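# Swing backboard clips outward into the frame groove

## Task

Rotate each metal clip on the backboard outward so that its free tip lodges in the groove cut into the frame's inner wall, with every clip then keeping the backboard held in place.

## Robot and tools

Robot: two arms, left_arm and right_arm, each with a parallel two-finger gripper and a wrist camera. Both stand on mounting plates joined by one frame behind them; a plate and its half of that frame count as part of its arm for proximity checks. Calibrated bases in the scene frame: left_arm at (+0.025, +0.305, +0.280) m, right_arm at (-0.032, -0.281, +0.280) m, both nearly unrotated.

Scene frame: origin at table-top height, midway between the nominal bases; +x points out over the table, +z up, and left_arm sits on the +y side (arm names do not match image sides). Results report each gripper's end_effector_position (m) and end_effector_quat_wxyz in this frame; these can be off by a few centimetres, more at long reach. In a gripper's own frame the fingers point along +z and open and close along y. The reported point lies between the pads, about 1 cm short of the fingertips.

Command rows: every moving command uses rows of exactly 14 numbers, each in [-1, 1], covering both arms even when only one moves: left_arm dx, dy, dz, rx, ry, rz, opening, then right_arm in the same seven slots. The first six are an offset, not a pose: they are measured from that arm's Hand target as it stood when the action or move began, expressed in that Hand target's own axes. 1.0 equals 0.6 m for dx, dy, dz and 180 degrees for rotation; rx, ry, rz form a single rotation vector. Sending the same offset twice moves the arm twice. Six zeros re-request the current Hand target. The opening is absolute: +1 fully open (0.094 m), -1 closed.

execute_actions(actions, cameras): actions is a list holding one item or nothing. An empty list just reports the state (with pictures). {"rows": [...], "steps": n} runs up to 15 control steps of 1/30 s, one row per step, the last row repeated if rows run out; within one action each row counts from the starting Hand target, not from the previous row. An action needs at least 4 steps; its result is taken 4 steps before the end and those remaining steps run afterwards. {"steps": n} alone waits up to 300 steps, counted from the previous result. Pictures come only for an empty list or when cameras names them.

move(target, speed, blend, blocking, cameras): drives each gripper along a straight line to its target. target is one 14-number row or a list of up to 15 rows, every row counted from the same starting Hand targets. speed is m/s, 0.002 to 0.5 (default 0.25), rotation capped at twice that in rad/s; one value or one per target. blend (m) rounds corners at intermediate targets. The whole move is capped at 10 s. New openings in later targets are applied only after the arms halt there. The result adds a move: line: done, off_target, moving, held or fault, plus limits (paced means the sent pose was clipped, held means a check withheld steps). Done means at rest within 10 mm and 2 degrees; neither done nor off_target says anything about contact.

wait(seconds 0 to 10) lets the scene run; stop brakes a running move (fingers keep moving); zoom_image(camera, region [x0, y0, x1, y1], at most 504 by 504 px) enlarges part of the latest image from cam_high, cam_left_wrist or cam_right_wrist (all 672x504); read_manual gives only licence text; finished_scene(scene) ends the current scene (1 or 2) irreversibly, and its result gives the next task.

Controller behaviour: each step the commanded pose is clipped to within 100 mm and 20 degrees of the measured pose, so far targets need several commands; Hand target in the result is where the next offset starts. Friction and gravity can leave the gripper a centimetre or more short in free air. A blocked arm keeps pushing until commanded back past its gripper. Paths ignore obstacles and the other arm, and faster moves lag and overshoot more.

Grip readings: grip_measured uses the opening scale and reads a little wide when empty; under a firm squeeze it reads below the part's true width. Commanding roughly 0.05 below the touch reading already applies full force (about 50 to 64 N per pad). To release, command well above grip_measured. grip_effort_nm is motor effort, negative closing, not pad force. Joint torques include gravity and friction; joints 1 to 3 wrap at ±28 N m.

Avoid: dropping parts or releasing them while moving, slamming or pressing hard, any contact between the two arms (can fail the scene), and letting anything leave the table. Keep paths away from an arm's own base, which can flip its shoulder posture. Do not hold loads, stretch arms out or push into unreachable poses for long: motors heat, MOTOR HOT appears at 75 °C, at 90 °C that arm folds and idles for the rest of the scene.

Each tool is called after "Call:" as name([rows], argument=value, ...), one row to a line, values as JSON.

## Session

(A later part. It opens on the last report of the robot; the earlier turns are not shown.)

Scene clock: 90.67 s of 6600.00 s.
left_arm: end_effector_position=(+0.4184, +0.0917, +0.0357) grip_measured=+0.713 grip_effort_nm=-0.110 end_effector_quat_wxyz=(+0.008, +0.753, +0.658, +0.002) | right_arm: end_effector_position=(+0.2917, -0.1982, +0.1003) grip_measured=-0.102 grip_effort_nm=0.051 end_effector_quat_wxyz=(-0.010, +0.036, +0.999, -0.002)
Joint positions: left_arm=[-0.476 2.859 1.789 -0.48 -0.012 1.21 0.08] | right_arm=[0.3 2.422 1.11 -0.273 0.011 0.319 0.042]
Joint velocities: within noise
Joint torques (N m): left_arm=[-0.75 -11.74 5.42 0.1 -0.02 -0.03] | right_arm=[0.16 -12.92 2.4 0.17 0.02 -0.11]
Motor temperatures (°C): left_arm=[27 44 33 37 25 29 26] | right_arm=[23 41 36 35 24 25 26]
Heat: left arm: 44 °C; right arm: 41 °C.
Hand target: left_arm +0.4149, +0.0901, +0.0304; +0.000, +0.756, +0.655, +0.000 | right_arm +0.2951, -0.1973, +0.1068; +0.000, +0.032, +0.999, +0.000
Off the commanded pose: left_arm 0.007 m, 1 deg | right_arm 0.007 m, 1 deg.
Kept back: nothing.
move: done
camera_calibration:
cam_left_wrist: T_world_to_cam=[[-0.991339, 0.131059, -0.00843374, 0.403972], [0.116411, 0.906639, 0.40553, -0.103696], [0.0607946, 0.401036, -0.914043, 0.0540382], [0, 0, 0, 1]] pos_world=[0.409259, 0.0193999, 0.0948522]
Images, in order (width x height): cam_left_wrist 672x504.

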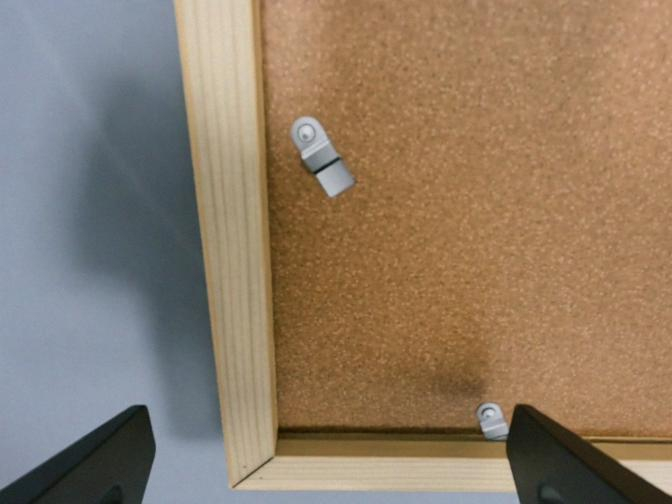

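Call:
move([
  [0.0067,-0.0096,0.0,0,0,0,0.71, 0,0,0,0,0,0,-0.1],
], speed=0.08, cameras=["cam_left_wrist"])

Scene clock: 91.67 s of 6600.00 s.
left_arm: end_effector_position=(+0.4138, +0.0941, +0.0334) grip_measured=+0.713 grip_effort_nm=-0.110 end_effector_quat_wxyz=(+0.003, +0.753, +0.658, +0.001) | right_arm: end_effector_position=(+0.2917, -0.1982, +0.1003) grip_measured=-0.102 grip_effort_nm=0.056 end_effector_quat_wxyz=(-0.010, +0.036, +0.999, -0.002)
Joint positions: left_arm=[-0.476 2.859 1.775 -0.478 -0.012 1.21 0.08] | right_arm=[0.3 2.422 1.11 -0.273 0.011 0.319 0.042]
Joint velocities: within noise
Joint torques (N m): left_arm=[-0.46 -13.26 2.92 0.29 -0.01 0] | right_arm=[0.08 -12.79 2.41 0.12 0.04 -0.09]
Motor temperatures (°C): left_arm=[27 44 33 37 25 29 26] | right_arm=[23 41 36 35 24 25 26]
Heat: left arm: 44 °C; right arm: 41 °C.
Hand target: left_arm +0.4098, +0.0949, +0.0304; +0.000, +0.756, +0.655, +0.000 | right_arm +0.2951, -0.1973, +0.1068; +0.000, +0.032, +0.999, +0.000
Off the commanded pose: left_arm 0.005 m, 1 deg | right_arm 0.007 m, 1 deg.
Kept back: nothing.
move: done
camera_calibration:
cam_left_wrist: T_world_to_cam=[[-0.991351, 0.131221, 0.00190231, 0.398673], [0.120508, 0.904478, 0.409142, -0.106089], [0.0519677, 0.405833, -0.912469, 0.0543949], [0, 0, 0, 1]] pos_world=[0.405183, 0.0215656, 0.0922809]
Images, in order (width x height): cam_left_wrist 672x504.

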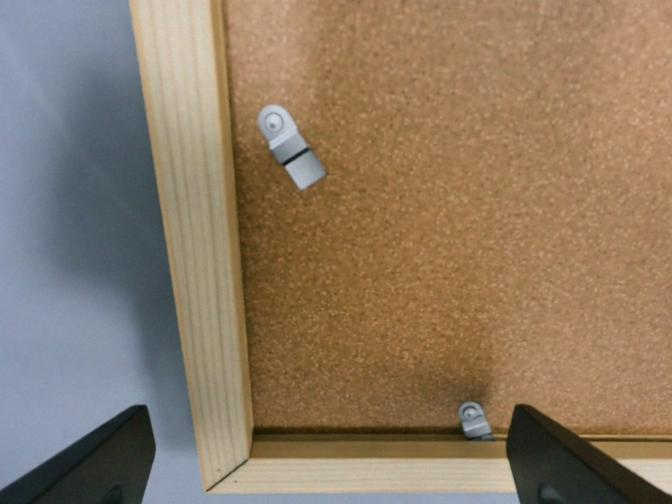

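Call:
move([
  [0.001,0.004,0.0165,0,0,0,0.71, 0,0,0,0,0,0,-0.1],
], speed=0.06, cameras=["cam_left_wrist"])

Scene clock: 92.70 s of 6600.00 s.
left_arm: end_effector_position=(+0.4077, +0.0973, +0.0245) grip_measured=+0.713 grip_effort_nm=-0.110 end_effector_quat_wxyz=(-0.005, +0.754, +0.657, -0.002) | right_arm: end_effector_position=(+0.2917, -0.1982, +0.1003) grip_measured=-0.102 grip_effort_nm=0.051 end_effector_quat_wxyz=(-0.010, +0.036, +0.999, -0.002)
Joint positions: left_arm=[-0.476 2.88 1.775 -0.473 -0.012 1.212 0.08] | right_arm=[0.3 2.422 1.11 -0.273 0.011 0.319 0.042]
Joint velocities: within noise
Joint torques (N m): left_arm=[-0.17 -11.85 5.26 0.26 -0.02 0.02] | right_arm=[0.13 -12.77 2.37 0.14 0.03 -0.09]
Motor temperatures (°C): left_arm=[27 44 33 37 25 29 26] | right_arm=[23 41 36 35 24 25 26]
Heat: left arm: 44 °C; right arm: 41 °C.
Hand target: left_arm +0.4122, +0.0952, +0.0205; +0.000, +0.756, +0.655, +0.000 | right_arm +0.2951, -0.1973, +0.1068; +0.000, +0.032, +0.999, +0.000
Off the commanded pose: left_arm 0.006 m, 1 deg | right_arm 0.007 m, 1 deg.
Kept back: nothing.
move: done
camera_calibration:
cam_left_wrist: T_world_to_cam=[[-0.990919, 0.133257, 0.0179468, 0.391483], [0.128654, 0.900851, 0.414627, -0.10765], [0.0390846, 0.413171, -0.909814, 0.0497402], [0, 0, 0, 1]] pos_world=[0.399833, 0.0242576, 0.0828631]
Images, in order (width x height): cam_left_wrist 672x504.

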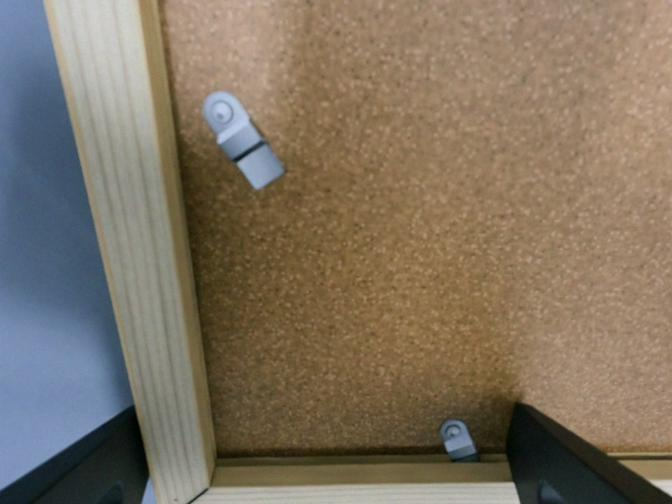

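Call:
move([
  [0.0,0.0,0.001,0,0,0,0.56, 0,0,0,0,0,0,-0.1],
  [0.0,0.0,0.001,0,0,0,0.50, 0,0,0,0,0,0,-0.1],
], speed=0.06, cameras=["cam_left_wrist"])

Scene clock: 94.83 s of 6600.00 s.
left_arm: end_effector_position=(+0.4096, +0.0969, +0.0247) grip_measured=+0.503 grip_effort_nm=-0.154 end_effector_quat_wxyz=(-0.003, +0.754, +0.657, +0.000) | right_arm: end_effector_position=(+0.2918, -0.1982, +0.1003) grip_measured=-0.102 grip_effort_nm=0.056 end_effector_quat_wxyz=(-0.010, +0.036, +0.999, -0.002)
Joint positions: left_arm=[-0.476 2.88 1.777 -0.468 -0.016 1.212 0.071] | right_arm=[0.3 2.422 1.11 -0.273 0.011 0.319 0.042]
Joint velocities: within noise
Joint torques (N m): left_arm=[-0.16 -11.69 5.3 0.22 0.01 0.02] | right_arm=[0.12 -12.82 2.41 0.15 0.03 -0.09]
Motor temperatures (°C): left_arm=[27 44 33 37 25 29 26] | right_arm=[23 41 36 35 24 25 26]
Heat: left arm: 44 °C; right arm: 41 °C.
Hand target: left_arm +0.4122, +0.0952, +0.0199; +0.000, +0.756, +0.655, +0.000 | right_arm +0.2952, -0.1973, +0.1068; +0.000, +0.032, +0.999, +0.000
Off the commanded pose: left_arm 0.006 m, 0 deg | right_arm 0.007 m, 1 deg.
Kept back: nothing.
move: done
camera_calibration:
cam_left_wrist: T_world_to_cam=[[-0.990981, 0.133577, 0.0106685, 0.393584], [0.1259, 0.900838, 0.4155, -0.10656], [0.0458908, 0.413096, -0.909531, 0.0471726], [0, 0, 0, 1]] pos_world=[0.401286, 0.0239327, 0.0829817]
Images, in order (width x height): cam_left_wrist 672x504.

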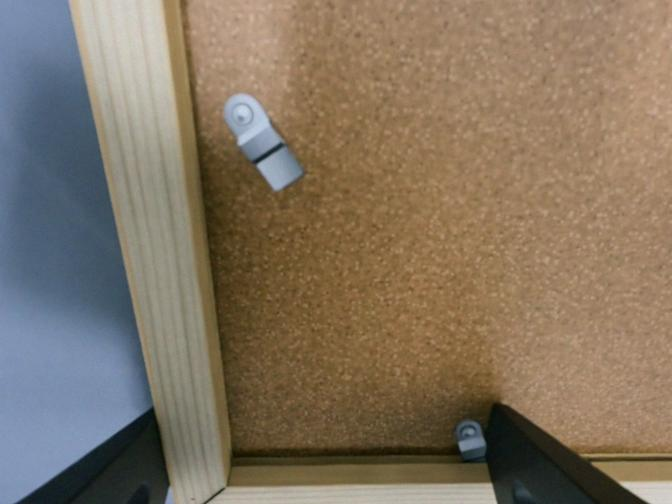

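Call:
move([
  [0.0,0.0,0.0,0,0,0,0.46, 0,0,0,0,0,0,-0.1],
], speed=0.06, cameras=["cam_left_wrist"])

Call:
zoom_image(camera="cam_left_wrist", region=[410, 380, 540, 490])

Scene clock: 95.77 s of 6600.00 s.
left_arm: end_effector_position=(+0.4098, +0.0971, +0.0247) grip_measured=+0.464 grip_effort_nm=-0.168 end_effector_quat_wxyz=(-0.003, +0.754, +0.657, +0.001) | right_arm: end_effector_position=(+0.2918, -0.1982, +0.1003) grip_measured=-0.102 grip_effort_nm=0.051 end_effector_quat_wxyz=(-0.010, +0.036, +0.999, -0.002)
Joint positions: left_arm=[-0.476 2.88 1.777 -0.468 -0.017 1.212 0.069] | right_arm=[0.3 2.422 1.11 -0.273 0.011 0.319 0.042]
Joint velocities: within noise
Joint torques (N m): left_arm=[-0.17 -11.7 5.3 0.22 0.03 0.01] | right_arm=[-0.01 -12.92 2.26 0.15 0.03 -0.08]
Motor temperatures (°C): left_arm=[27 44 33 37 25 29 26] | right_arm=[23 41 36 35 24 25 26]
Heat: left arm: 44 °C; right arm: 41 °C.
Hand target: left_arm +0.4122, +0.0952, +0.0199; +0.000, +0.756, +0.655, +0.000 | right_arm +0.2952, -0.1973, +0.1068; +0.000, +0.032, +0.999, +0.000
Off the commanded pose: left_arm 0.006 m, 0 deg | right_arm 0.007 m, 1 deg.
Kept back: nothing.
move: done
camera_calibration:
cam_left_wrist: T_world_to_cam=[[-0.990939, 0.133947, 0.00990849, 0.393711], [0.125878, 0.900447, 0.416353, -0.106678], [0.0468471, 0.413828, -0.909149, 0.0466366], [0, 0, 0, 1]] pos_world=[0.401387, 0.0240222, 0.0829142]
Images, in order (width x height): cam_left_wrist 672x504.

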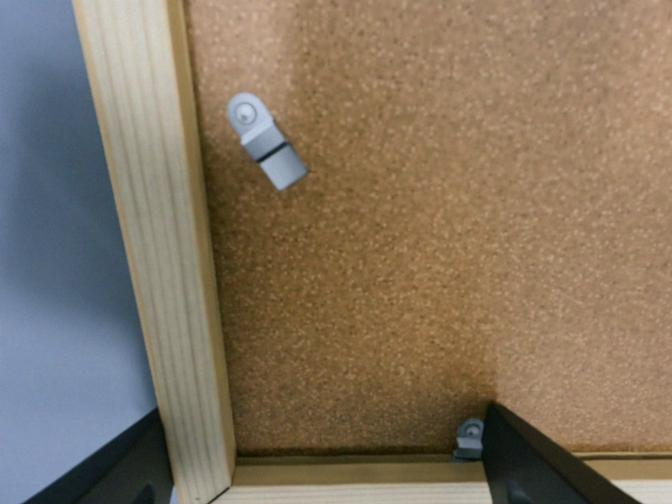

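Scaled by 3.877 from the camera's 672x504 image, which has a finer 960x720 frame.

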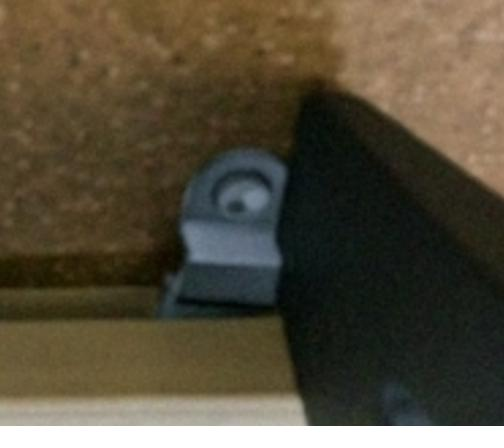

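Call:
move([
  [0.0,0.0,0.0,0,0,0,0.58, 0,0,0,0,0,0,-0.1],
  [0.0,0.0,-0.07,0,0,0,0.58, 0,0,0,0,0,0,-0.1],
  [-0.0187,-0.2633,-0.0917,0,0,0,0.58, 0,0,0,0,0,0,-0.1],
  [-0.0187,-0.2633,-0.0917,0,0,0,-0.574, 0,0,0,0,0,0,-0.1],
], speed=[0.08,0.12,0.2,0.1], cameras=["cam_left_wrist"])

Scene clock: 100.00 s of 6600.00 s.
left_arm: end_effector_position=(+0.2488, +0.1117, +0.0687) grip_measured=-0.571 grip_effort_nm=-0.115 end_effector_quat_wxyz=(-0.014, +0.759, +0.651, -0.001) | right_arm: end_effector_position=(+0.2918, -0.1982, +0.1003) grip_measured=-0.102 grip_effort_nm=0.051 end_effector_quat_wxyz=(-0.010, +0.035, +0.999, -0.002)
Joint positions: left_arm=[-0.694 2.488 0.972 -0.082 -0.017 1.008 0.02] | right_arm=[0.3 2.422 1.11 -0.273 0.011 0.318 0.042]
Joint velocities: within noise
Joint torques (N m): left_arm=[-0.14 -11.84 1.29 0.25 0.02 -0.1] | right_arm=[0.24 -12.86 2.25 0.17 0 -0.06]
Motor temperatures (°C): left_arm=[27 45 32 37 25 29 26] | right_arm=[23 41 35 34 24 25 26]
Heat: left arm: 45 °C; right arm: 41 °C.
Hand target: left_arm +0.2542, +0.1066, +0.0749; +0.000, +0.756, +0.655, +0.000 | right_arm +0.2952, -0.1973, +0.1068; +0.000, +0.032, +0.999, +0.000
Off the commanded pose: left_arm 0.010 m, 2 deg | right_arm 0.007 m, 1 deg.
Kept back: nothing.
move: done
camera_calibration:
cam_left_wrist: T_world_to_cam=[[-0.988619, 0.14759, 0.0291614, 0.228319], [0.145791, 0.892043, 0.42779, -0.122768], [0.0371242, 0.427172, -0.903408, 0.0887212], [0, 0, 0, 1]] pos_world=[0.240325, 0.0379172, 0.126012]
Images, in order (width x height): cam_left_wrist 672x504.

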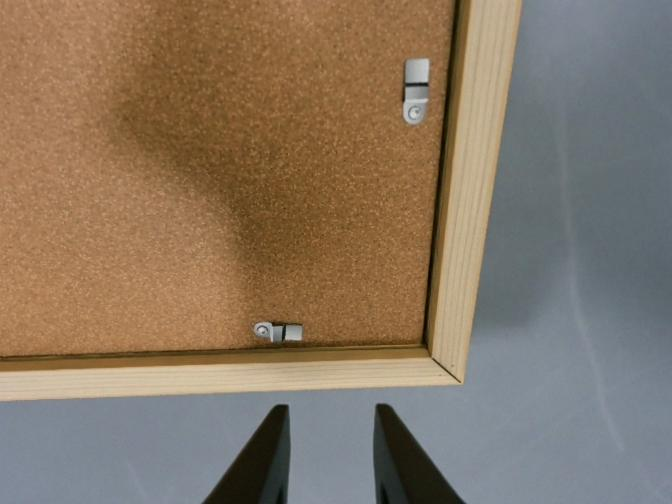

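Call:
move([
  [-0.0127,0.0,0.063,0,0,0,-0.574, 0,0,0,0,0,0,-0.1],
], speed=0.1, cameras=["cam_left_wrist"])

Scene clock: 101.47 s of 6600.00 s.
left_arm: end_effector_position=(+0.2502, +0.1047, +0.0404) grip_measured=-0.571 grip_effort_nm=-0.110 end_effector_quat_wxyz=(-0.007, +0.757, +0.653, +0.001) | right_arm: end_effector_position=(+0.2918, -0.1982, +0.1003) grip_measured=-0.102 grip_effort_nm=0.051 end_effector_quat_wxyz=(-0.010, +0.035, +0.999, -0.002)
Joint positions: left_arm=[-0.708 2.601 1.026 -0.01 -0.017 0.989 0.02] | right_arm=[0.3 2.422 1.11 -0.273 0.011 0.318 0.042]
Joint velocities: within noise
Joint torques (N m): left_arm=[-0.58 -8.69 2.63 0.28 0.02 -0.12] | right_arm=[0.14 -12.79 2.28 0.16 0.04 -0.09]
Motor temperatures (°C): left_arm=[27 44 32 37 25 29 26] | right_arm=[23 41 35 34 24 25 26]
Heat: left arm: 44 °C; right arm: 41 °C.
Hand target: left_arm +0.2532, +0.0990, +0.0371; +0.000, +0.756, +0.655, +0.000 | right_arm +0.2952, -0.1973, +0.1068; +0.000, +0.032, +0.999, +0.000
Off the commanded pose: left_arm 0.007 m, 1 deg | right_arm 0.007 m, 1 deg.
Kept back: nothing.
move: done
camera_calibration:
cam_left_wrist: T_world_to_cam=[[-0.989609, 0.142709, 0.0175563, 0.232786], [0.136753, 0.896457, 0.4215, -0.102488], [0.0444132, 0.419522, -0.906658, 0.0651533], [0, 0, 0, 1]] pos_world=[0.241489, 0.0313226, 0.0981837]
Images, in order (width x height): cam_left_wrist 672x504.

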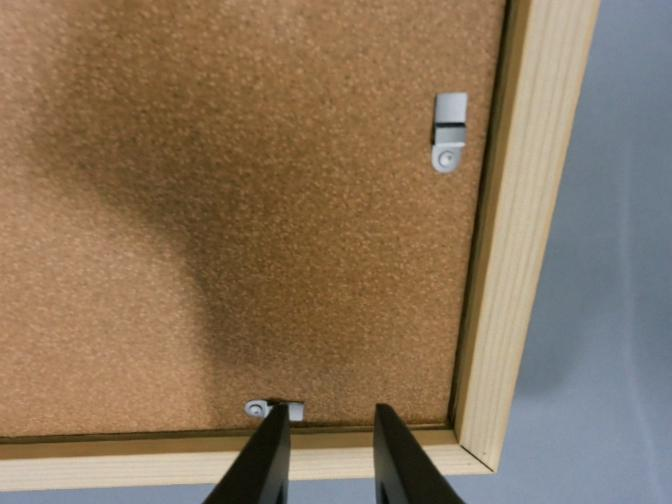

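Call:
execute_actions(actions=[])

Call:
move(target=[0.0,0.0,0.014,0,0,0,-0.574,0,0,0,0,0,0,-0.1], speed=0.05, cameras=["cam_left_wrist"])

Scene clock: 102.43 s of 6600.00 s.
left_arm: end_effector_position=(+0.2507, +0.1042, +0.0404) grip_measured=-0.571 grip_effort_nm=-0.115 end_effector_quat_wxyz=(-0.006, +0.757, +0.654, +0.001) | right_arm: end_effector_position=(+0.2918, -0.1982, +0.1003) grip_measured=-0.102 grip_effort_nm=0.051 end_effector_quat_wxyz=(-0.010, +0.035, +0.999, -0.002)
Joint positions: left_arm=[-0.708 2.601 1.026 -0.007 -0.017 0.988 0.02] | right_arm=[0.3 2.422 1.11 -0.273 0.011 0.318 0.042]
Joint velocities: within noise
Joint torques (N m): left_arm=[-0.58 -8.68 2.62 0.28 0.03 -0.11] | right_arm=[0.14 -12.85 2.26 0.13 0.04 -0.06]
Motor temperatures (°C): left_arm=[27 44 32 37 25 29 26] | right_arm=[23 41 35 34 24 25 26]
Heat: left arm: 44 °C; right arm: 41 °C.
Hand target: left_arm +0.2532, +0.0990, +0.0371; +0.000, +0.756, +0.655, +0.000 | right_arm +0.2952, -0.1973, +0.1068; +0.000, +0.032, +0.999, +0.000
Off the commanded pose: left_arm 0.007 m, 1 deg | right_arm 0.007 m, 1 deg.
Steps of this call (1-29: nothing new was sent). Readings (end_effector_position of left_arm | right_arm):
1: (+0.2503, +0.1046, +0.0404) | (+0.2918, -0.1982, +0.1003)
2: (+0.2504, +0.1045, +0.0404) | (+0.2918, -0.1982, +0.1003)
4: (+0.2505, +0.1044, +0.0404) | (+0.2918, -0.1982, +0.1003)
8: (+0.2507, +0.1043, +0.0404) | (+0.2918, -0.1982, +0.1003)
29: the state above
camera_calibration:
cam_left_wrist: T_world_to_cam=[[-0.989761, 0.141945, 0.015005, 0.233639], [0.135069, 0.897418, 0.419996, -0.101726], [0.0461505, 0.417722, -0.907402, 0.0651124], [0, 0, 0, 1]] pos_world=[0.241982, 0.030928, 0.0983018]
cam_right_wrist: T_world_to_cam=[[-0.0664211, -0.997791, 0.00123805, -0.177431], [-0.887603, 0.0596528, 0.45673, 0.262009], [-0.455795, 0.0292376, -0.889604, 0.313541], [0, 0, 0, 1]] pos_world=[0.363685, -0.201836, 0.159479]

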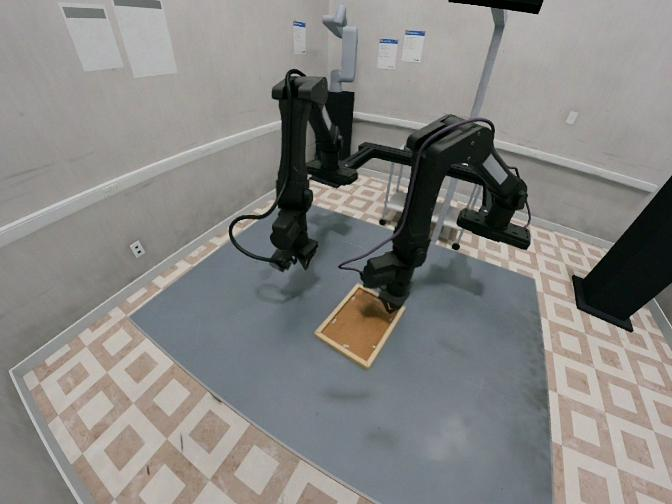

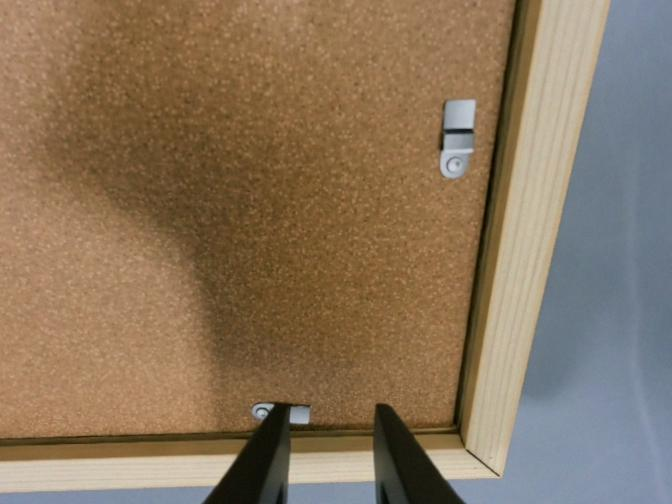

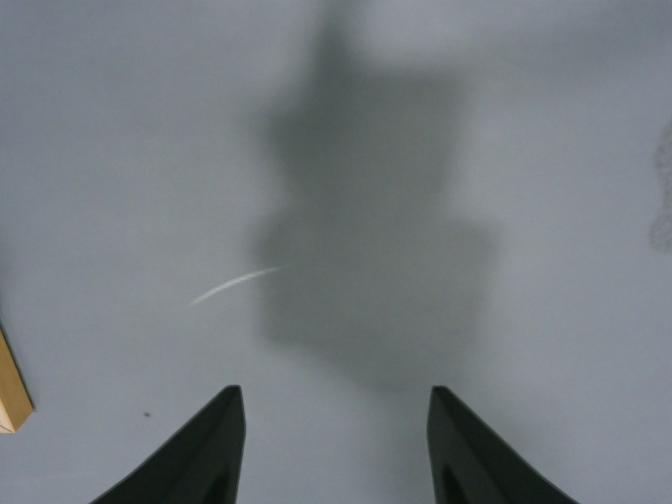

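Scene clock: 103.37 s of 6600.00 s.
left_arm: end_effector_position=(+0.2522, +0.1027, +0.0329) grip_measured=-0.571 grip_effort_nm=-0.110 end_effector_quat_wxyz=(-0.004, +0.757, +0.654, +0.001) | right_arm: end_effector_position=(+0.2918, -0.1982, +0.1003) grip_measured=-0.102 grip_effort_nm=0.051 end_effector_quat_wxyz=(-0.010, +0.035, +0.999, -0.002)
Joint positions: left_arm=[-0.708 2.63 1.044 0.008 -0.017 0.988 0.02] | right_arm=[0.3 2.422 1.11 -0.273 0.011 0.318 0.042]
Joint velocities: within noise
Joint torques (N m): left_arm=[-0.55 -8.5 2.32 0.27 0.02 -0.11] | right_arm=[0.24 -12.79 2.13 0.12 0.02 -0.06]
Motor temperatures (°C): left_arm=[27 44 32 37 25 29 26] | right_arm=[23 41 35 34 24 25 26]
Heat: left arm: 44 °C; right arm: 41 °C.
Hand target: left_arm +0.2531, +0.0991, +0.0286; +0.000, +0.756, +0.655, +0.000 | right_arm +0.2952, -0.1973, +0.1068; +0.000, +0.032, +0.999, +0.000
Off the commanded pose: left_arm 0.006 m, 1 deg | right_arm 0.007 m, 1 deg.
Kept back: nothing.
move: done
camera_calibration:
cam_left_wrist: T_world_to_cam=[[-0.989806, 0.141927, 0.0118258, 0.235545], [0.133828, 0.898489, 0.418101, -0.0972175], [0.0487145, 0.415421, -0.908324, 0.0585028], [0, 0, 0, 1]] pos_world=[0.243305, 0.0296153, 0.0910007]
Images, in order (width x height): cam_left_wrist 672x504.

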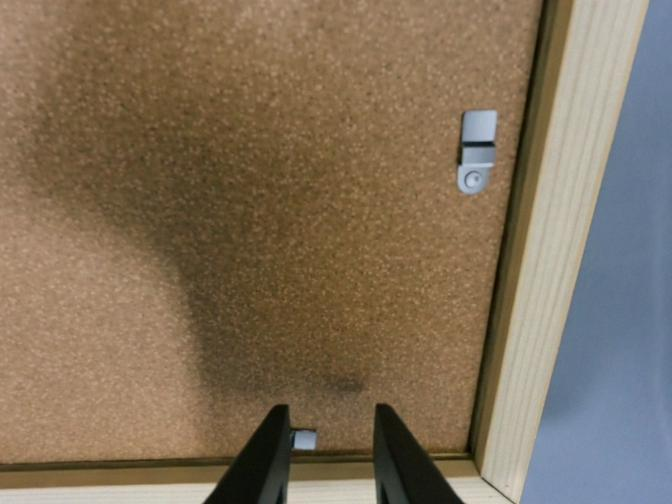

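Call:
move(target=[-0.0007,-0.006,0.015,0,0,0,-0.574,0,0,0,0,0,0,-0.1], speed=0.05, cameras=["cam_left_wrist"])

Scene clock: 104.47 s of 6600.00 s.
left_arm: end_effector_position=(+0.2500, +0.1020, +0.0241) grip_measured=-0.571 grip_effort_nm=-0.110 end_effector_quat_wxyz=(-0.002, +0.756, +0.654, +0.001) | right_arm: end_effector_position=(+0.2918, -0.1982, +0.1003) grip_measured=-0.102 grip_effort_nm=0.051 end_effector_quat_wxyz=(-0.010, +0.035, +0.999, -0.002)
Joint positions: left_arm=[-0.714 2.663 1.052 0.037 -0.017 0.982 0.02] | right_arm=[0.3 2.422 1.11 -0.273 0.011 0.318 0.042]
Joint velocities: within noise
Joint torques (N m): left_arm=[-0.65 -8.53 2.04 0.3 0.02 -0.11] | right_arm=[0.25 -12.81 2.22 0.15 0.04 -0.07]
Motor temperatures (°C): left_arm=[27 44 32 37 25 29 26] | right_arm=[23 41 35 34 24 25 26]
Heat: left arm: 44 °C; right arm: 41 °C.
Hand target: left_arm +0.2496, +0.0992, +0.0197; +0.000, +0.756, +0.655, +0.000 | right_arm +0.2952, -0.1973, +0.1068; +0.000, +0.032, +0.999, +0.000
Off the commanded pose: left_arm 0.005 m, 0 deg | right_arm 0.007 m, 1 deg.
Kept back: nothing.
move: done
camera_calibration:
cam_left_wrist: T_world_to_cam=[[-0.989949, 0.141149, 0.00886321, 0.233763], [0.13199, 0.89957, 0.416356, -0.0922229], [0.0507951, 0.413341, -0.909158, 0.0505885], [0, 0, 0, 1]] pos_world=[0.241016, 0.0290553, 0.0823187]
Images, in order (width x height): cam_left_wrist 672x504.

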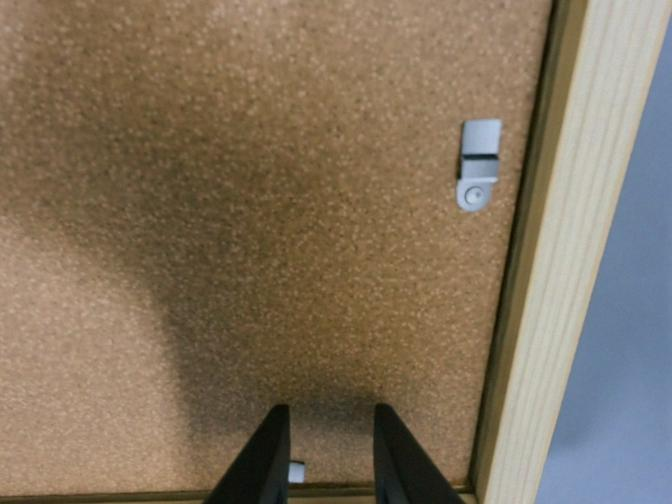

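Call:
move(target=[0.02,0,0.0005,0,0,0,-0.574,0,0,0,0,0,0,-0.1], speed=0.04, cameras=["cam_left_wrist"])

Scene clock: 105.47 s of 6600.00 s.
left_arm: end_effector_position=(+0.2552, +0.1070, +0.0235) grip_measured=-0.571 grip_effort_nm=-0.115 end_effector_quat_wxyz=(+0.004, +0.754, +0.657, +0.002) | right_arm: end_effector_position=(+0.2918, -0.1982, +0.1003) grip_measured=-0.102 grip_effort_nm=0.046 end_effector_quat_wxyz=(-0.010, +0.035, +0.999, -0.002)
Joint positions: left_arm=[-0.69 2.663 1.041 0.06 -0.017 0.999 0.02] | right_arm=[0.3 2.422 1.11 -0.273 0.011 0.318 0.042]
Joint velocities: within noise
Joint torques (N m): left_arm=[0.13 -8.83 0.66 0.3 0.03 0.02] | right_arm=[0.24 -12.94 2.32 0.15 0.06 -0.07]
Motor temperatures (°C): left_arm=[27 43 32 37 25 29 26] | right_arm=[23 41 35 34 24 25 26]
Heat: left arm: 43 °C; right arm: 41 °C.
Hand target: left_arm +0.2513, +0.1111, +0.0194; +0.000, +0.756, +0.655, +0.000 | right_arm +0.2952, -0.1973, +0.1068; +0.000, +0.032, +0.999, +0.000
Off the commanded pose: left_arm 0.007 m, 1 deg | right_arm 0.007 m, 1 deg.
Kept back: nothing.
move: done
camera_calibration:
cam_left_wrist: T_world_to_cam=[[-0.99085, 0.134959, -0.0016729, 0.239327], [0.122409, 0.903791, 0.410095, -0.095016], [0.0568582, 0.406138, -0.912041, 0.0470092], [0, 0, 0, 1]] pos_world=[0.246095, 0.0344829, 0.0822404]
Images, in order (width x height): cam_left_wrist 672x504.

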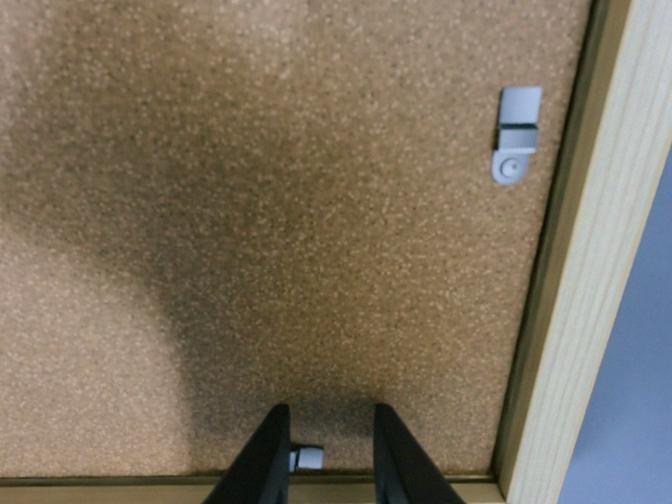

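Call:
move(target=[-0.003,-0.009,0.0,0,0,0,-0.574,0,0,0,0,0,0,-0.1], speed=0.04, cameras=["cam_left_wrist"])

Scene clock: 110.33 s of 6600.00 s.
left_arm: end_effector_position=(+0.2512, +0.1083, +0.0228) grip_measured=-0.571 grip_effort_nm=-0.110 end_effector_quat_wxyz=(+0.004, +0.756, +0.654, +0.002) | right_arm: end_effector_position=(+0.2918, -0.1982, +0.1003) grip_measured=-0.102 grip_effort_nm=0.056 end_effector_quat_wxyz=(-0.010, +0.035, +0.999, -0.002)
Joint positions: left_arm=[-0.695 2.663 1.027 0.074 -0.017 1 0.02] | right_arm=[0.3 2.422 1.11 -0.273 0.011 0.318 0.042]
Joint velocities: within noise
Joint torques (N m): left_arm=[-0.64 -8.91 0.55 0.32 0.02 -0.11] | right_arm=[0.18 -12.71 2.37 0.15 0.01 -0.08]
Motor temperatures (°C): left_arm=[27 42 32 36 24 29 26] | right_arm=[23 40 35 34 23 25 26]
Heat: left arm: 42 °C; right arm: 40 °C.
Hand target: left_arm +0.2458, +0.1099, +0.0194; +0.000, +0.756, +0.655, +0.000 | right_arm +0.2952, -0.1973, +0.1068; +0.000, +0.032, +0.999, +0.000
Off the commanded pose: left_arm 0.007 m, 0 deg | right_arm 0.007 m, 1 deg.
Kept back: nothing.
move: done
camera_calibration:
cam_left_wrist: T_world_to_cam=[[-0.990007, 0.141015, -0.00109364, 0.234326], [0.128146, 0.902838, 0.410441, -0.0967772], [0.0588657, 0.406199, -0.911887, 0.0455956], [0, 0, 0, 1]] pos_world=[0.241702, 0.0358098, 0.0815556]
Images, in order (width x height): cam_left_wrist 672x504.

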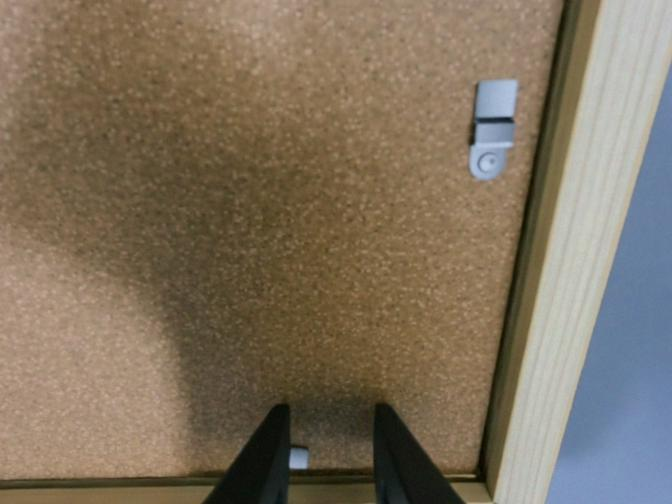

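Call:
move(target=[0.014,0.0,-0.001,0,0,0,-0.574,0,0,0,0,0,0,-0.1], speed=0.04, cameras=["cam_left_wrist"])

Scene clock: 111.27 s of 6600.00 s.
left_arm: end_effector_position=(+0.2493, +0.1132, +0.0220) grip_measured=-0.571 grip_effort_nm=-0.110 end_effector_quat_wxyz=(+0.004, +0.756, +0.654, +0.002) | right_arm: end_effector_position=(+0.2918, -0.1982, +0.1003) grip_measured=-0.102 grip_effort_nm=0.061 end_effector_quat_wxyz=(-0.010, +0.035, +0.999, -0.002)
Joint positions: left_arm=[-0.687 2.663 1.008 0.093 -0.016 1.009 0.02] | right_arm=[0.3 2.422 1.11 -0.273 0.011 0.318 0.042]
Joint velocities: within noise
Joint torques (N m): left_arm=[0.58 -9.28 0.32 0.31 0.02 0.02] | right_arm=[0.03 -12.93 2.35 0.17 0.01 -0.05]
Motor temperatures (°C): left_arm=[27 42 32 36 24 29 26] | right_arm=[23 40 35 34 23 25 26]
Heat: left arm: 42 °C; right arm: 40 °C.
Hand target: left_arm +0.2469, +0.1185, +0.0200; +0.000, +0.756, +0.655, +0.000 | right_arm +0.2952, -0.1973, +0.1068; +0.000, +0.032, +0.999, +0.000
Off the commanded pose: left_arm 0.006 m, 0 deg | right_arm 0.007 m, 1 deg.
Kept back: nothing.
move: done
camera_calibration:
cam_left_wrist: T_world_to_cam=[[-0.990007, 0.141016, -0.00092367, 0.231785], [0.128257, 0.903115, 0.409797, -0.100643], [0.058622, 0.405583, -0.912176, 0.0431293], [0, 0, 0, 1]] pos_world=[0.239849, 0.0407141, 0.0807987]
Images, in order (width x height): cam_left_wrist 672x504.

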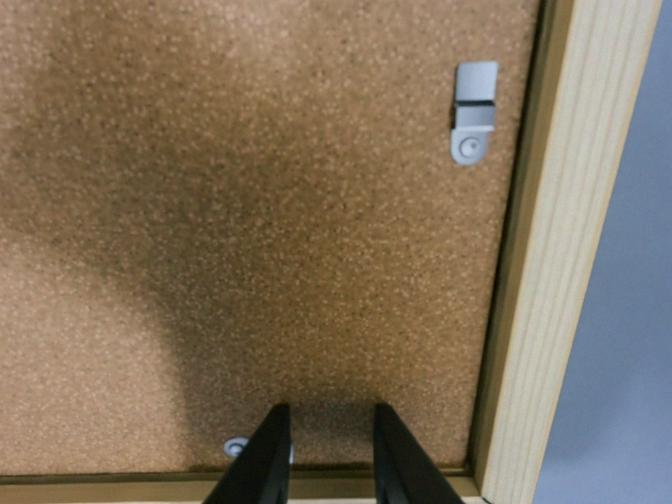

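Call:
move(target=[0.008,0.0,-0.005,0,0,0,-0.574,0,0,0,0,0,0,-0.1], speed=0.04, cameras=["cam_left_wrist"])

Call:
zoom_image(camera="cam_left_wrist", region=[180, 380, 500, 504])

Scene clock: 112.20 s of 6600.00 s.
left_arm: end_effector_position=(+0.2494, +0.1162, +0.0219) grip_measured=-0.571 grip_effort_nm=-0.110 end_effector_quat_wxyz=(+0.007, +0.757, +0.653, -0.002) | right_arm: end_effector_position=(+0.2918, -0.1982, +0.1003) grip_measured=-0.102 grip_effort_nm=0.056 end_effector_quat_wxyz=(-0.010, +0.035, +0.999, -0.002)
Joint positions: left_arm=[-0.674 2.661 0.994 0.111 -0.008 1.024 0.02] | right_arm=[0.3 2.422 1.11 -0.273 0.011 0.318 0.042]
Joint velocities: within noise
Joint torques (N m): left_arm=[0.65 -10.22 0.06 0.19 -0.07 0] | right_arm=[0.16 -12.85 2.45 0.2 0.04 -0.06]
Motor temperatures (°C): left_arm=[27 42 32 36 24 29 26] | right_arm=[23 40 35 34 23 25 26]
Heat: left arm: 42 °C; right arm: 40 °C.
Hand target: left_arm +0.2475, +0.1231, +0.0229; +0.000, +0.756, +0.655, +0.000 | right_arm +0.2952, -0.1973, +0.1068; +0.000, +0.032, +0.999, +0.000
Off the commanded pose: left_arm 0.007 m, 1 deg | right_arm 0.007 m, 1 deg.
Kept back: nothing.
move: done
camera_calibration:
cam_left_wrist: T_world_to_cam=[[-0.98968, 0.14329, -0.000981592, 0.231025], [0.130881, 0.90672, 0.400911, -0.104203], [0.0583365, 0.396646, -0.916116, 0.0429723], [0, 0, 0, 1]] pos_world=[0.239772, 0.0443343, 0.0813704]
Images, in order (width x height): cam_left_wrist 672x504.

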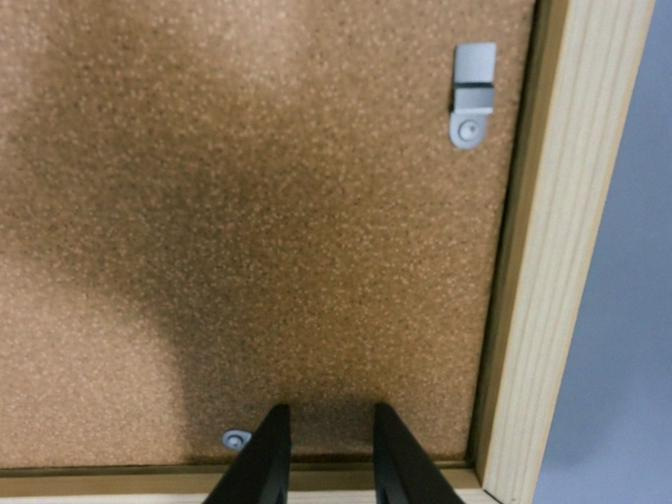

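Scaled by 1.575 from the camera's 672x504 image, which has a finer 960x720 frame.

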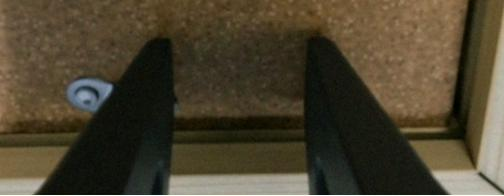

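Call:
move(target=[0.008,0.0,-0.005,0,0,0,-0.574,0,0,0,0,0,0,-0.1], speed=0.04, cameras=["cam_left_wrist"])

Call:
zoom_image(camera="cam_left_wrist", region=[180, 380, 500, 504])

Scene clock: 113.13 s of 6600.00 s.
left_arm: end_effector_position=(+0.2491, +0.1226, +0.0221) grip_measured=-0.571 grip_effort_nm=-0.110 end_effector_quat_wxyz=(+0.006, +0.756, +0.654, -0.002) | right_arm: end_effector_position=(+0.2918, -0.1982, +0.1003) grip_measured=-0.102 grip_effort_nm=0.051 end_effector_quat_wxyz=(-0.010, +0.035, +0.999, -0.002)
Joint positions: left_arm=[-0.657 2.658 0.978 0.121 -0.007 1.038 0.02] | right_arm=[0.3 2.422 1.11 -0.273 0.011 0.318 0.042]
Joint velocities: within noise
Joint torques (N m): left_arm=[0.47 -11.14 -0.08 0.12 -0.07 0.03] | right_arm=[0.06 -12.83 2.33 0.16 0.05 -0.08]
Motor temperatures (°C): left_arm=[27 42 31 36 24 29 26] | right_arm=[23 40 35 34 23 25 26]
Heat: left arm: 42 °C; right arm: 40 °C.
Hand target: left_arm +0.2481, +0.1280, +0.0259; +0.000, +0.756, +0.655, +0.000 | right_arm +0.2952, -0.1973, +0.1068; +0.000, +0.032, +0.999, +0.000
Off the commanded pose: left_arm 0.007 m, 1 deg | right_arm 0.007 m, 1 deg.
Kept back: nothing.
move: done
camera_calibration:
cam_left_wrist: T_world_to_cam=[[-0.990108, 0.140304, 0.00120319, 0.230321], [0.128953, 0.906555, 0.401907, -0.109588], [0.0552986, 0.398087, -0.91568, 0.0411927], [0, 0, 0, 1]] pos_world=[0.239896, 0.0506338, 0.0814862]
Images, in order (width x height): cam_left_wrist 672x504.

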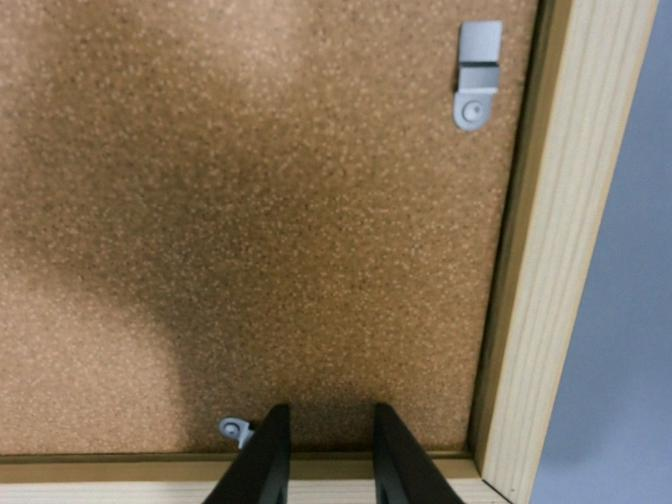

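Scaled by 1.575 from the camera's 672x504 image, which has a finer 960x720 frame.

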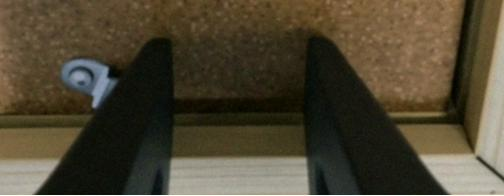

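Call:
move(target=[0.0,-0.01,-0.002,0,0,0,-0.5,0,0,0,0,0,0,-0.1], speed=0.03, cameras=["cam_left_wrist"])

Call:
zoom_image(camera="cam_left_wrist", region=[180, 380, 500, 504])

Scene clock: 114.33 s of 6600.00 s.
left_arm: end_effector_position=(+0.2417, +0.1284, +0.0223) grip_measured=-0.503 grip_effort_nm=0.154 end_effector_quat_wxyz=(-0.001, +0.756, +0.654, -0.004) | right_arm: end_effector_position=(+0.2918, -0.1982, +0.1003) grip_measured=-0.102 grip_effort_nm=0.056 end_effector_quat_wxyz=(-0.010, +0.035, +0.999, -0.002)
Joint positions: left_arm=[-0.657 2.654 0.952 0.13 -0.006 1.038 0.023] | right_arm=[0.3 2.422 1.11 -0.273 0.011 0.318 0.042]
Joint velocities: within noise
Joint torques (N m): left_arm=[-0.39 -11.32 -0.05 0.17 -0.09 -0.08] | right_arm=[0.06 -12.74 2.32 0.18 0.01 -0.06]
Motor temperatures (°C): left_arm=[27 42 31 36 24 29 26] | right_arm=[23 40 35 34 23 25 26]
Heat: left arm: 42 °C; right arm: 40 °C.
Hand target: left_arm +0.2424, +0.1287, +0.0271; +0.000, +0.756, +0.655, +0.000 | right_arm +0.2952, -0.1973, +0.1068; +0.000, +0.032, +0.999, +0.000
Off the commanded pose: left_arm 0.005 m, 0 deg | right_arm 0.007 m, 1 deg.
Kept back: nothing.
move: done
camera_calibration:
cam_left_wrist: T_world_to_cam=[[-0.989893, 0.141192, 0.0132606, 0.221681], [0.134311, 0.903408, 0.407204, -0.114928], [0.0455141, 0.40487, -0.913241, 0.0409503], [0, 0, 0, 1]] pos_world=[0.233013, 0.0559477, 0.081257]
Images, in order (width x height): cam_left_wrist 672x504.

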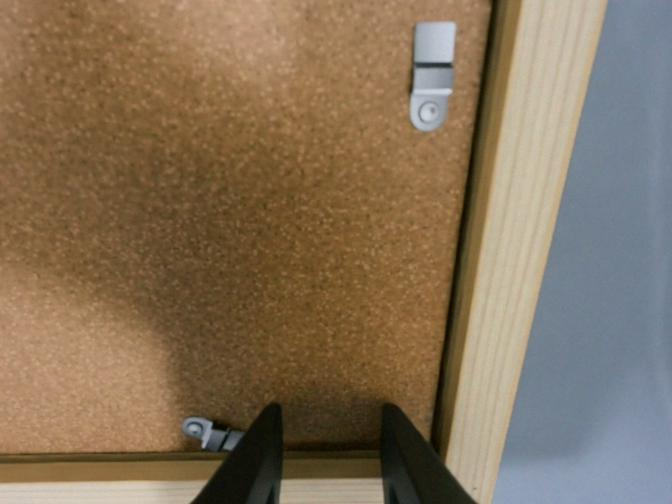

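Scaled by 1.575 from the camera's 672x504 image, which has a finer 960x720 frame.

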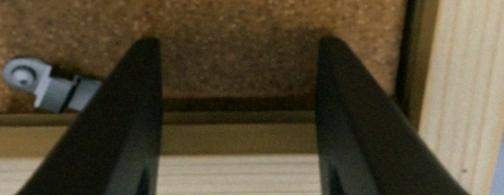

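Call:
move(target=[-0.002,0.016,-0.002,0,0,0,-0.5,0,0,0,0,0,0,-0.1], speed=0.03, cameras=["cam_left_wrist"])

Call:
zoom_image(camera="cam_left_wrist", region=[180, 380, 500, 504])

Scene clock: 115.93 s of 6600.00 s.
left_arm: end_effector_position=(+0.2450, +0.1272, +0.0227) grip_measured=-0.503 grip_effort_nm=0.154 end_effector_quat_wxyz=(-0.002, +0.756, +0.655, -0.004) | right_arm: end_effector_position=(+0.2918, -0.1982, +0.1003) grip_measured=-0.102 grip_effort_nm=0.051 end_effector_quat_wxyz=(-0.010, +0.035, +0.999, -0.002)
Joint positions: left_arm=[-0.653 2.654 0.968 0.112 -0.007 1.041 0.023] | right_arm=[0.3 2.422 1.11 -0.273 0.011 0.318 0.042]
Joint velocities: within noise
Joint torques (N m): left_arm=[0.4 -11.44 1.4 0.02 -0.08 0.03] | right_arm=[0.25 -12.7 2.33 0.17 0.04 -0.09]
Motor temperatures (°C): left_arm=[27 42 31 36 24 29 26] | right_arm=[23 40 35 34 23 25 26]
Heat: left arm: 42 °C; right arm: 40 °C.
Hand target: left_arm +0.2517, +0.1263, +0.0283; +0.000, +0.756, +0.655, +0.000 | right_arm +0.2952, -0.1973, +0.1068; +0.000, +0.032, +0.999, +0.000
Off the commanded pose: left_arm 0.009 m, 1 deg | right_arm 0.007 m, 1 deg.
Kept back: nothing.
move: done
camera_calibration:
cam_left_wrist: T_world_to_cam=[[-0.990029, 0.140063, 0.015005, 0.225289], [0.133885, 0.902503, 0.409345, -0.114333], [0.0437921, 0.407272, -0.912256, 0.0417795], [0, 0, 0, 1]] pos_world=[0.236521, 0.0546157, 0.0815348]
Images, in order (width x height): cam_left_wrist 672x504.

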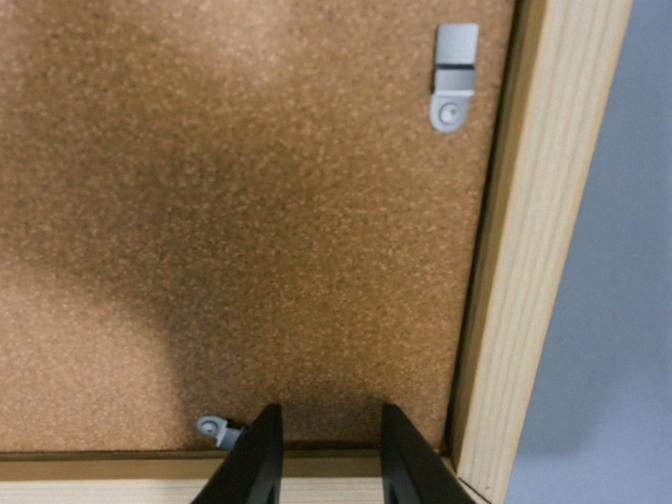

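Scaled by 1.575 from the camera's 672x504 image, which has a finer 960x720 frame.

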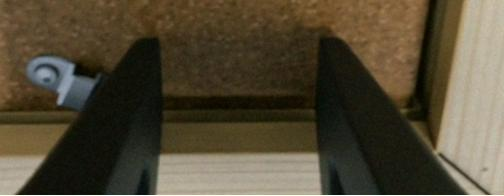

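Call:
move(target=[0.002,0.01,-0.0,0,0,0,-0.5,0,0,0,0,0,0,-0.1], speed=0.03, cameras=["cam_left_wrist"])

Call:
zoom_image(camera="cam_left_wrist", region=[180, 380, 500, 504])

Scene clock: 116.87 s of 6600.00 s.
left_arm: end_effector_position=(+0.2509, +0.1274, +0.0233) grip_measured=-0.503 grip_effort_nm=0.154 end_effector_quat_wxyz=(-0.002, +0.756, +0.655, -0.004) | right_arm: end_effector_position=(+0.2918, -0.1982, +0.1003) grip_measured=-0.102 grip_effort_nm=0.056 end_effector_quat_wxyz=(-0.010, +0.035, +0.999, -0.002)
Joint positions: left_arm=[-0.64 2.654 0.987 0.093 -0.007 1.054 0.023] | right_arm=[0.3 2.422 1.11 -0.273 0.011 0.318 0.042]
Joint velocities: within noise
Joint torques (N m): left_arm=[0.51 -11.29 1.59 0.05 -0.08 0.03] | right_arm=[0.25 -12.74 2.28 0.14 0 -0.07]
Motor temperatures (°C): left_arm=[27 42 31 36 24 29 26] | right_arm=[23 40 35 34 23 25 26]
Heat: left arm: 42 °C; right arm: 40 °C.
Hand target: left_arm +0.2577, +0.1266, +0.0283; +0.000, +0.756, +0.655, +0.000 | right_arm +0.2952, -0.1973, +0.1068; +0.000, +0.032, +0.999, +0.000
Off the commanded pose: left_arm 0.009 m, 1 deg | right_arm 0.007 m, 1 deg.
Kept back: nothing.
move: done
camera_calibration:
cam_left_wrist: T_world_to_cam=[[-0.990072, 0.13969, 0.0156373, 0.231142], [0.133808, 0.902573, 0.409216, -0.115466], [0.0430496, 0.407246, -0.912304, 0.0421776], [0, 0, 0, 1]] pos_world=[0.242482, 0.0547517, 0.082115]
Images, in order (width x height): cam_left_wrist 672x504.

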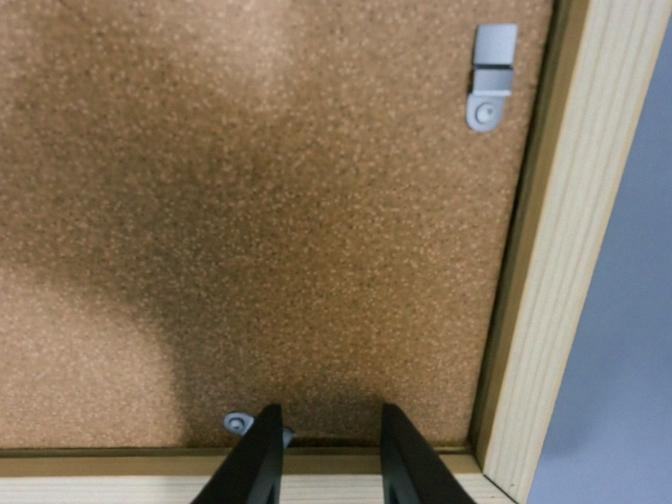

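Scaled by 1.575 from the camera's 672x504 image, which has a finer 960x720 frame.

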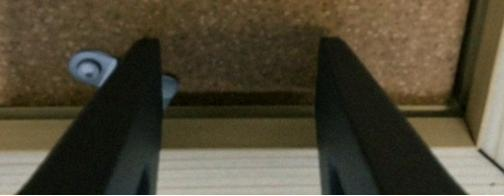

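Call:
zoom_image(camera="cam_left_wrist", region=[200, 384, 320, 474])

Call:
execute_actions(actions=[], cameras=["cam_high"])

Call:
zoom_image(camera="cam_high", region=[300, 240, 420, 380])

Scaled by 4.200 from the camera's 672x504 image, which has a finer 960x720 frame.

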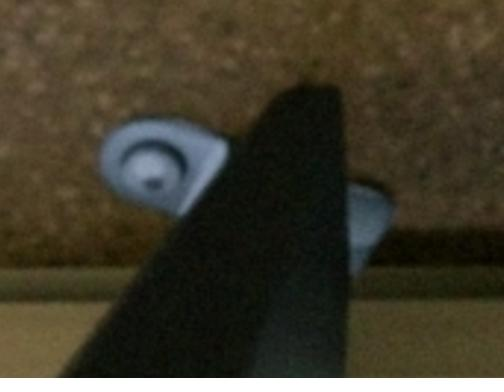

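Scene clock: 118.93 s of 6600.00 s.
left_arm: end_effector_position=(+0.2510, +0.1273, +0.0233) grip_measured=-0.503 grip_effort_nm=0.154 end_effector_quat_wxyz=(-0.002, +0.756, +0.654, -0.004) | right_arm: end_effector_position=(+0.2918, -0.1982, +0.1003) grip_measured=-0.102 grip_effort_nm=0.051 end_effector_quat_wxyz=(-0.010, +0.035, +0.999, -0.002)
Joint positions: left_arm=[-0.64 2.654 0.987 0.092 -0.007 1.055 0.023] | right_arm=[0.3 2.422 1.11 -0.273 0.011 0.318 0.042]
Joint velocities: within noise
Joint torques (N m): left_arm=[0.44 -11.29 1.55 0.04 -0.08 0.02] | right_arm=[0.18 -12.83 2.33 0.16 0.04 -0.09]
Motor temperatures (°C): left_arm=[27 42 31 36 24 29 26] | right_arm=[23 40 35 34 23 25 26]
Heat: left arm: 42 °C; right arm: 40 °C.
Hand target: left_arm +0.2577, +0.1265, +0.0283; +0.000, +0.756, +0.655, +0.000 | right_arm +0.2952, -0.1973, +0.1068; +0.000, +0.032, +0.999, +0.000
Off the commanded pose: left_arm 0.008 m, 1 deg | right_arm 0.007 m, 1 deg.
Steps of this call (1-62: nothing new was sent). Readings (end_effector_position of left_arm | right_arm):
1: (+0.2511, +0.1272, +0.0233) | (+0.2918, -0.1982, +0.1003)
2: (+0.2511, +0.1272, +0.0233) | (+0.2918, -0.1982, +0.1003)
4: (+0.2511, +0.1272, +0.0233) | (+0.2918, -0.1982, +0.1003)
8: (+0.2511, +0.1272, +0.0233) | (+0.2918, -0.1982, +0.1003)
62: the state above
Images, in order (width x height): cam_high 672x504.

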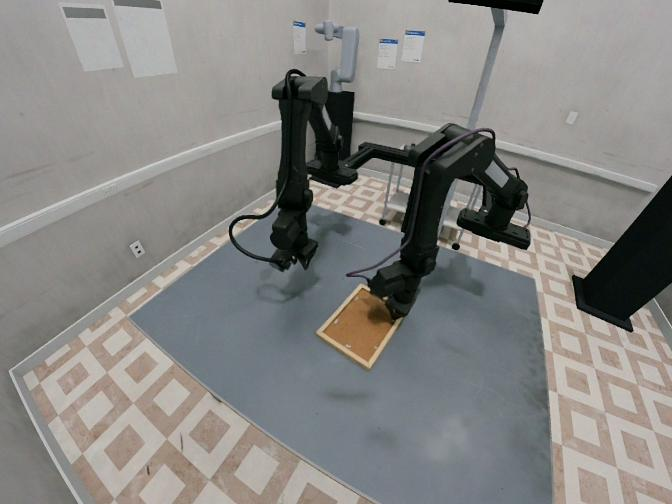

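Scaled by 3.600 from the camera's 672x504 image, which has a finer 960x720 frame.

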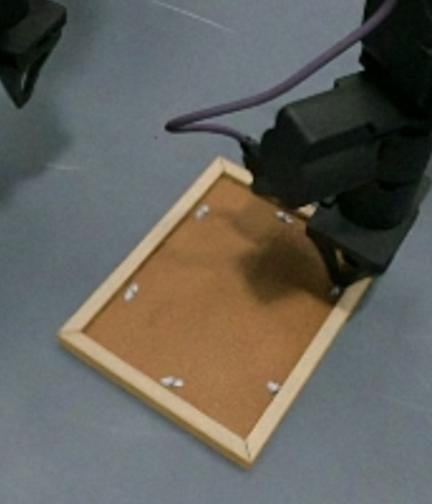

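Call:
move([
  [0,0,-0.012,0,0,0,-0.574,0,0,0,0,0,0,-0.1],
  [-0.033,-0.008,-0.012,0,0,0,-0.574,0,0,0,0,0,0,-0.1],
], speed=0.06, cameras=["cam_left_wrist"])

Scene clock: 121.27 s of 6600.00 s.
left_arm: end_effector_position=(+0.2455, +0.1126, +0.0302) grip_measured=-0.571 grip_effort_nm=-0.115 end_effector_quat_wxyz=(-0.004, +0.758, +0.652, -0.001) | right_arm: end_effector_position=(+0.2918, -0.1982, +0.1003) grip_measured=-0.102 grip_effort_nm=0.056 end_effector_quat_wxyz=(-0.010, +0.035, +0.999, -0.002)
Joint positions: left_arm=[-0.695 2.632 0.999 0.053 -0.013 1.006 0.02] | right_arm=[0.3 2.422 1.11 -0.273 0.011 0.318 0.042]
Joint velocities: within noise
Joint torques (N m): left_arm=[-0.44 -11.43 1.81 0.09 -0.02 -0.11] | right_arm=[0.17 -12.9 2.09 0.16 0.05 -0.07]
Motor temperatures (°C): left_arm=[27 42 31 36 24 29 26] | right_arm=[23 40 35 34 23 25 26]
Heat: left arm: 42 °C; right arm: 40 °C.
Hand target: left_arm +0.2501, +0.1076, +0.0356; +0.000, +0.756, +0.655, +0.000 | right_arm +0.2952, -0.1973, +0.1068; +0.000, +0.032, +0.999, +0.000
Off the commanded pose: left_arm 0.009 m, 1 deg | right_arm 0.007 m, 1 deg.
Kept back: nothing.
move: done
camera_calibration:
cam_left_wrist: T_world_to_cam=[[-0.989044, 0.146847, 0.0150949, 0.226684], [0.139776, 0.898682, 0.415733, -0.105413], [0.0474837, 0.413289, -0.909361, 0.0528486], [0, 0, 0, 1]] pos_world=[0.236425, 0.0396035, 0.0884606]
Images, in order (width x height): cam_left_wrist 672x504.

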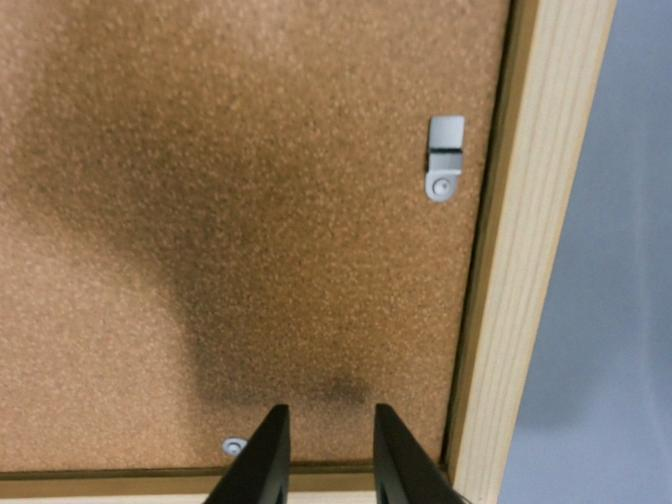

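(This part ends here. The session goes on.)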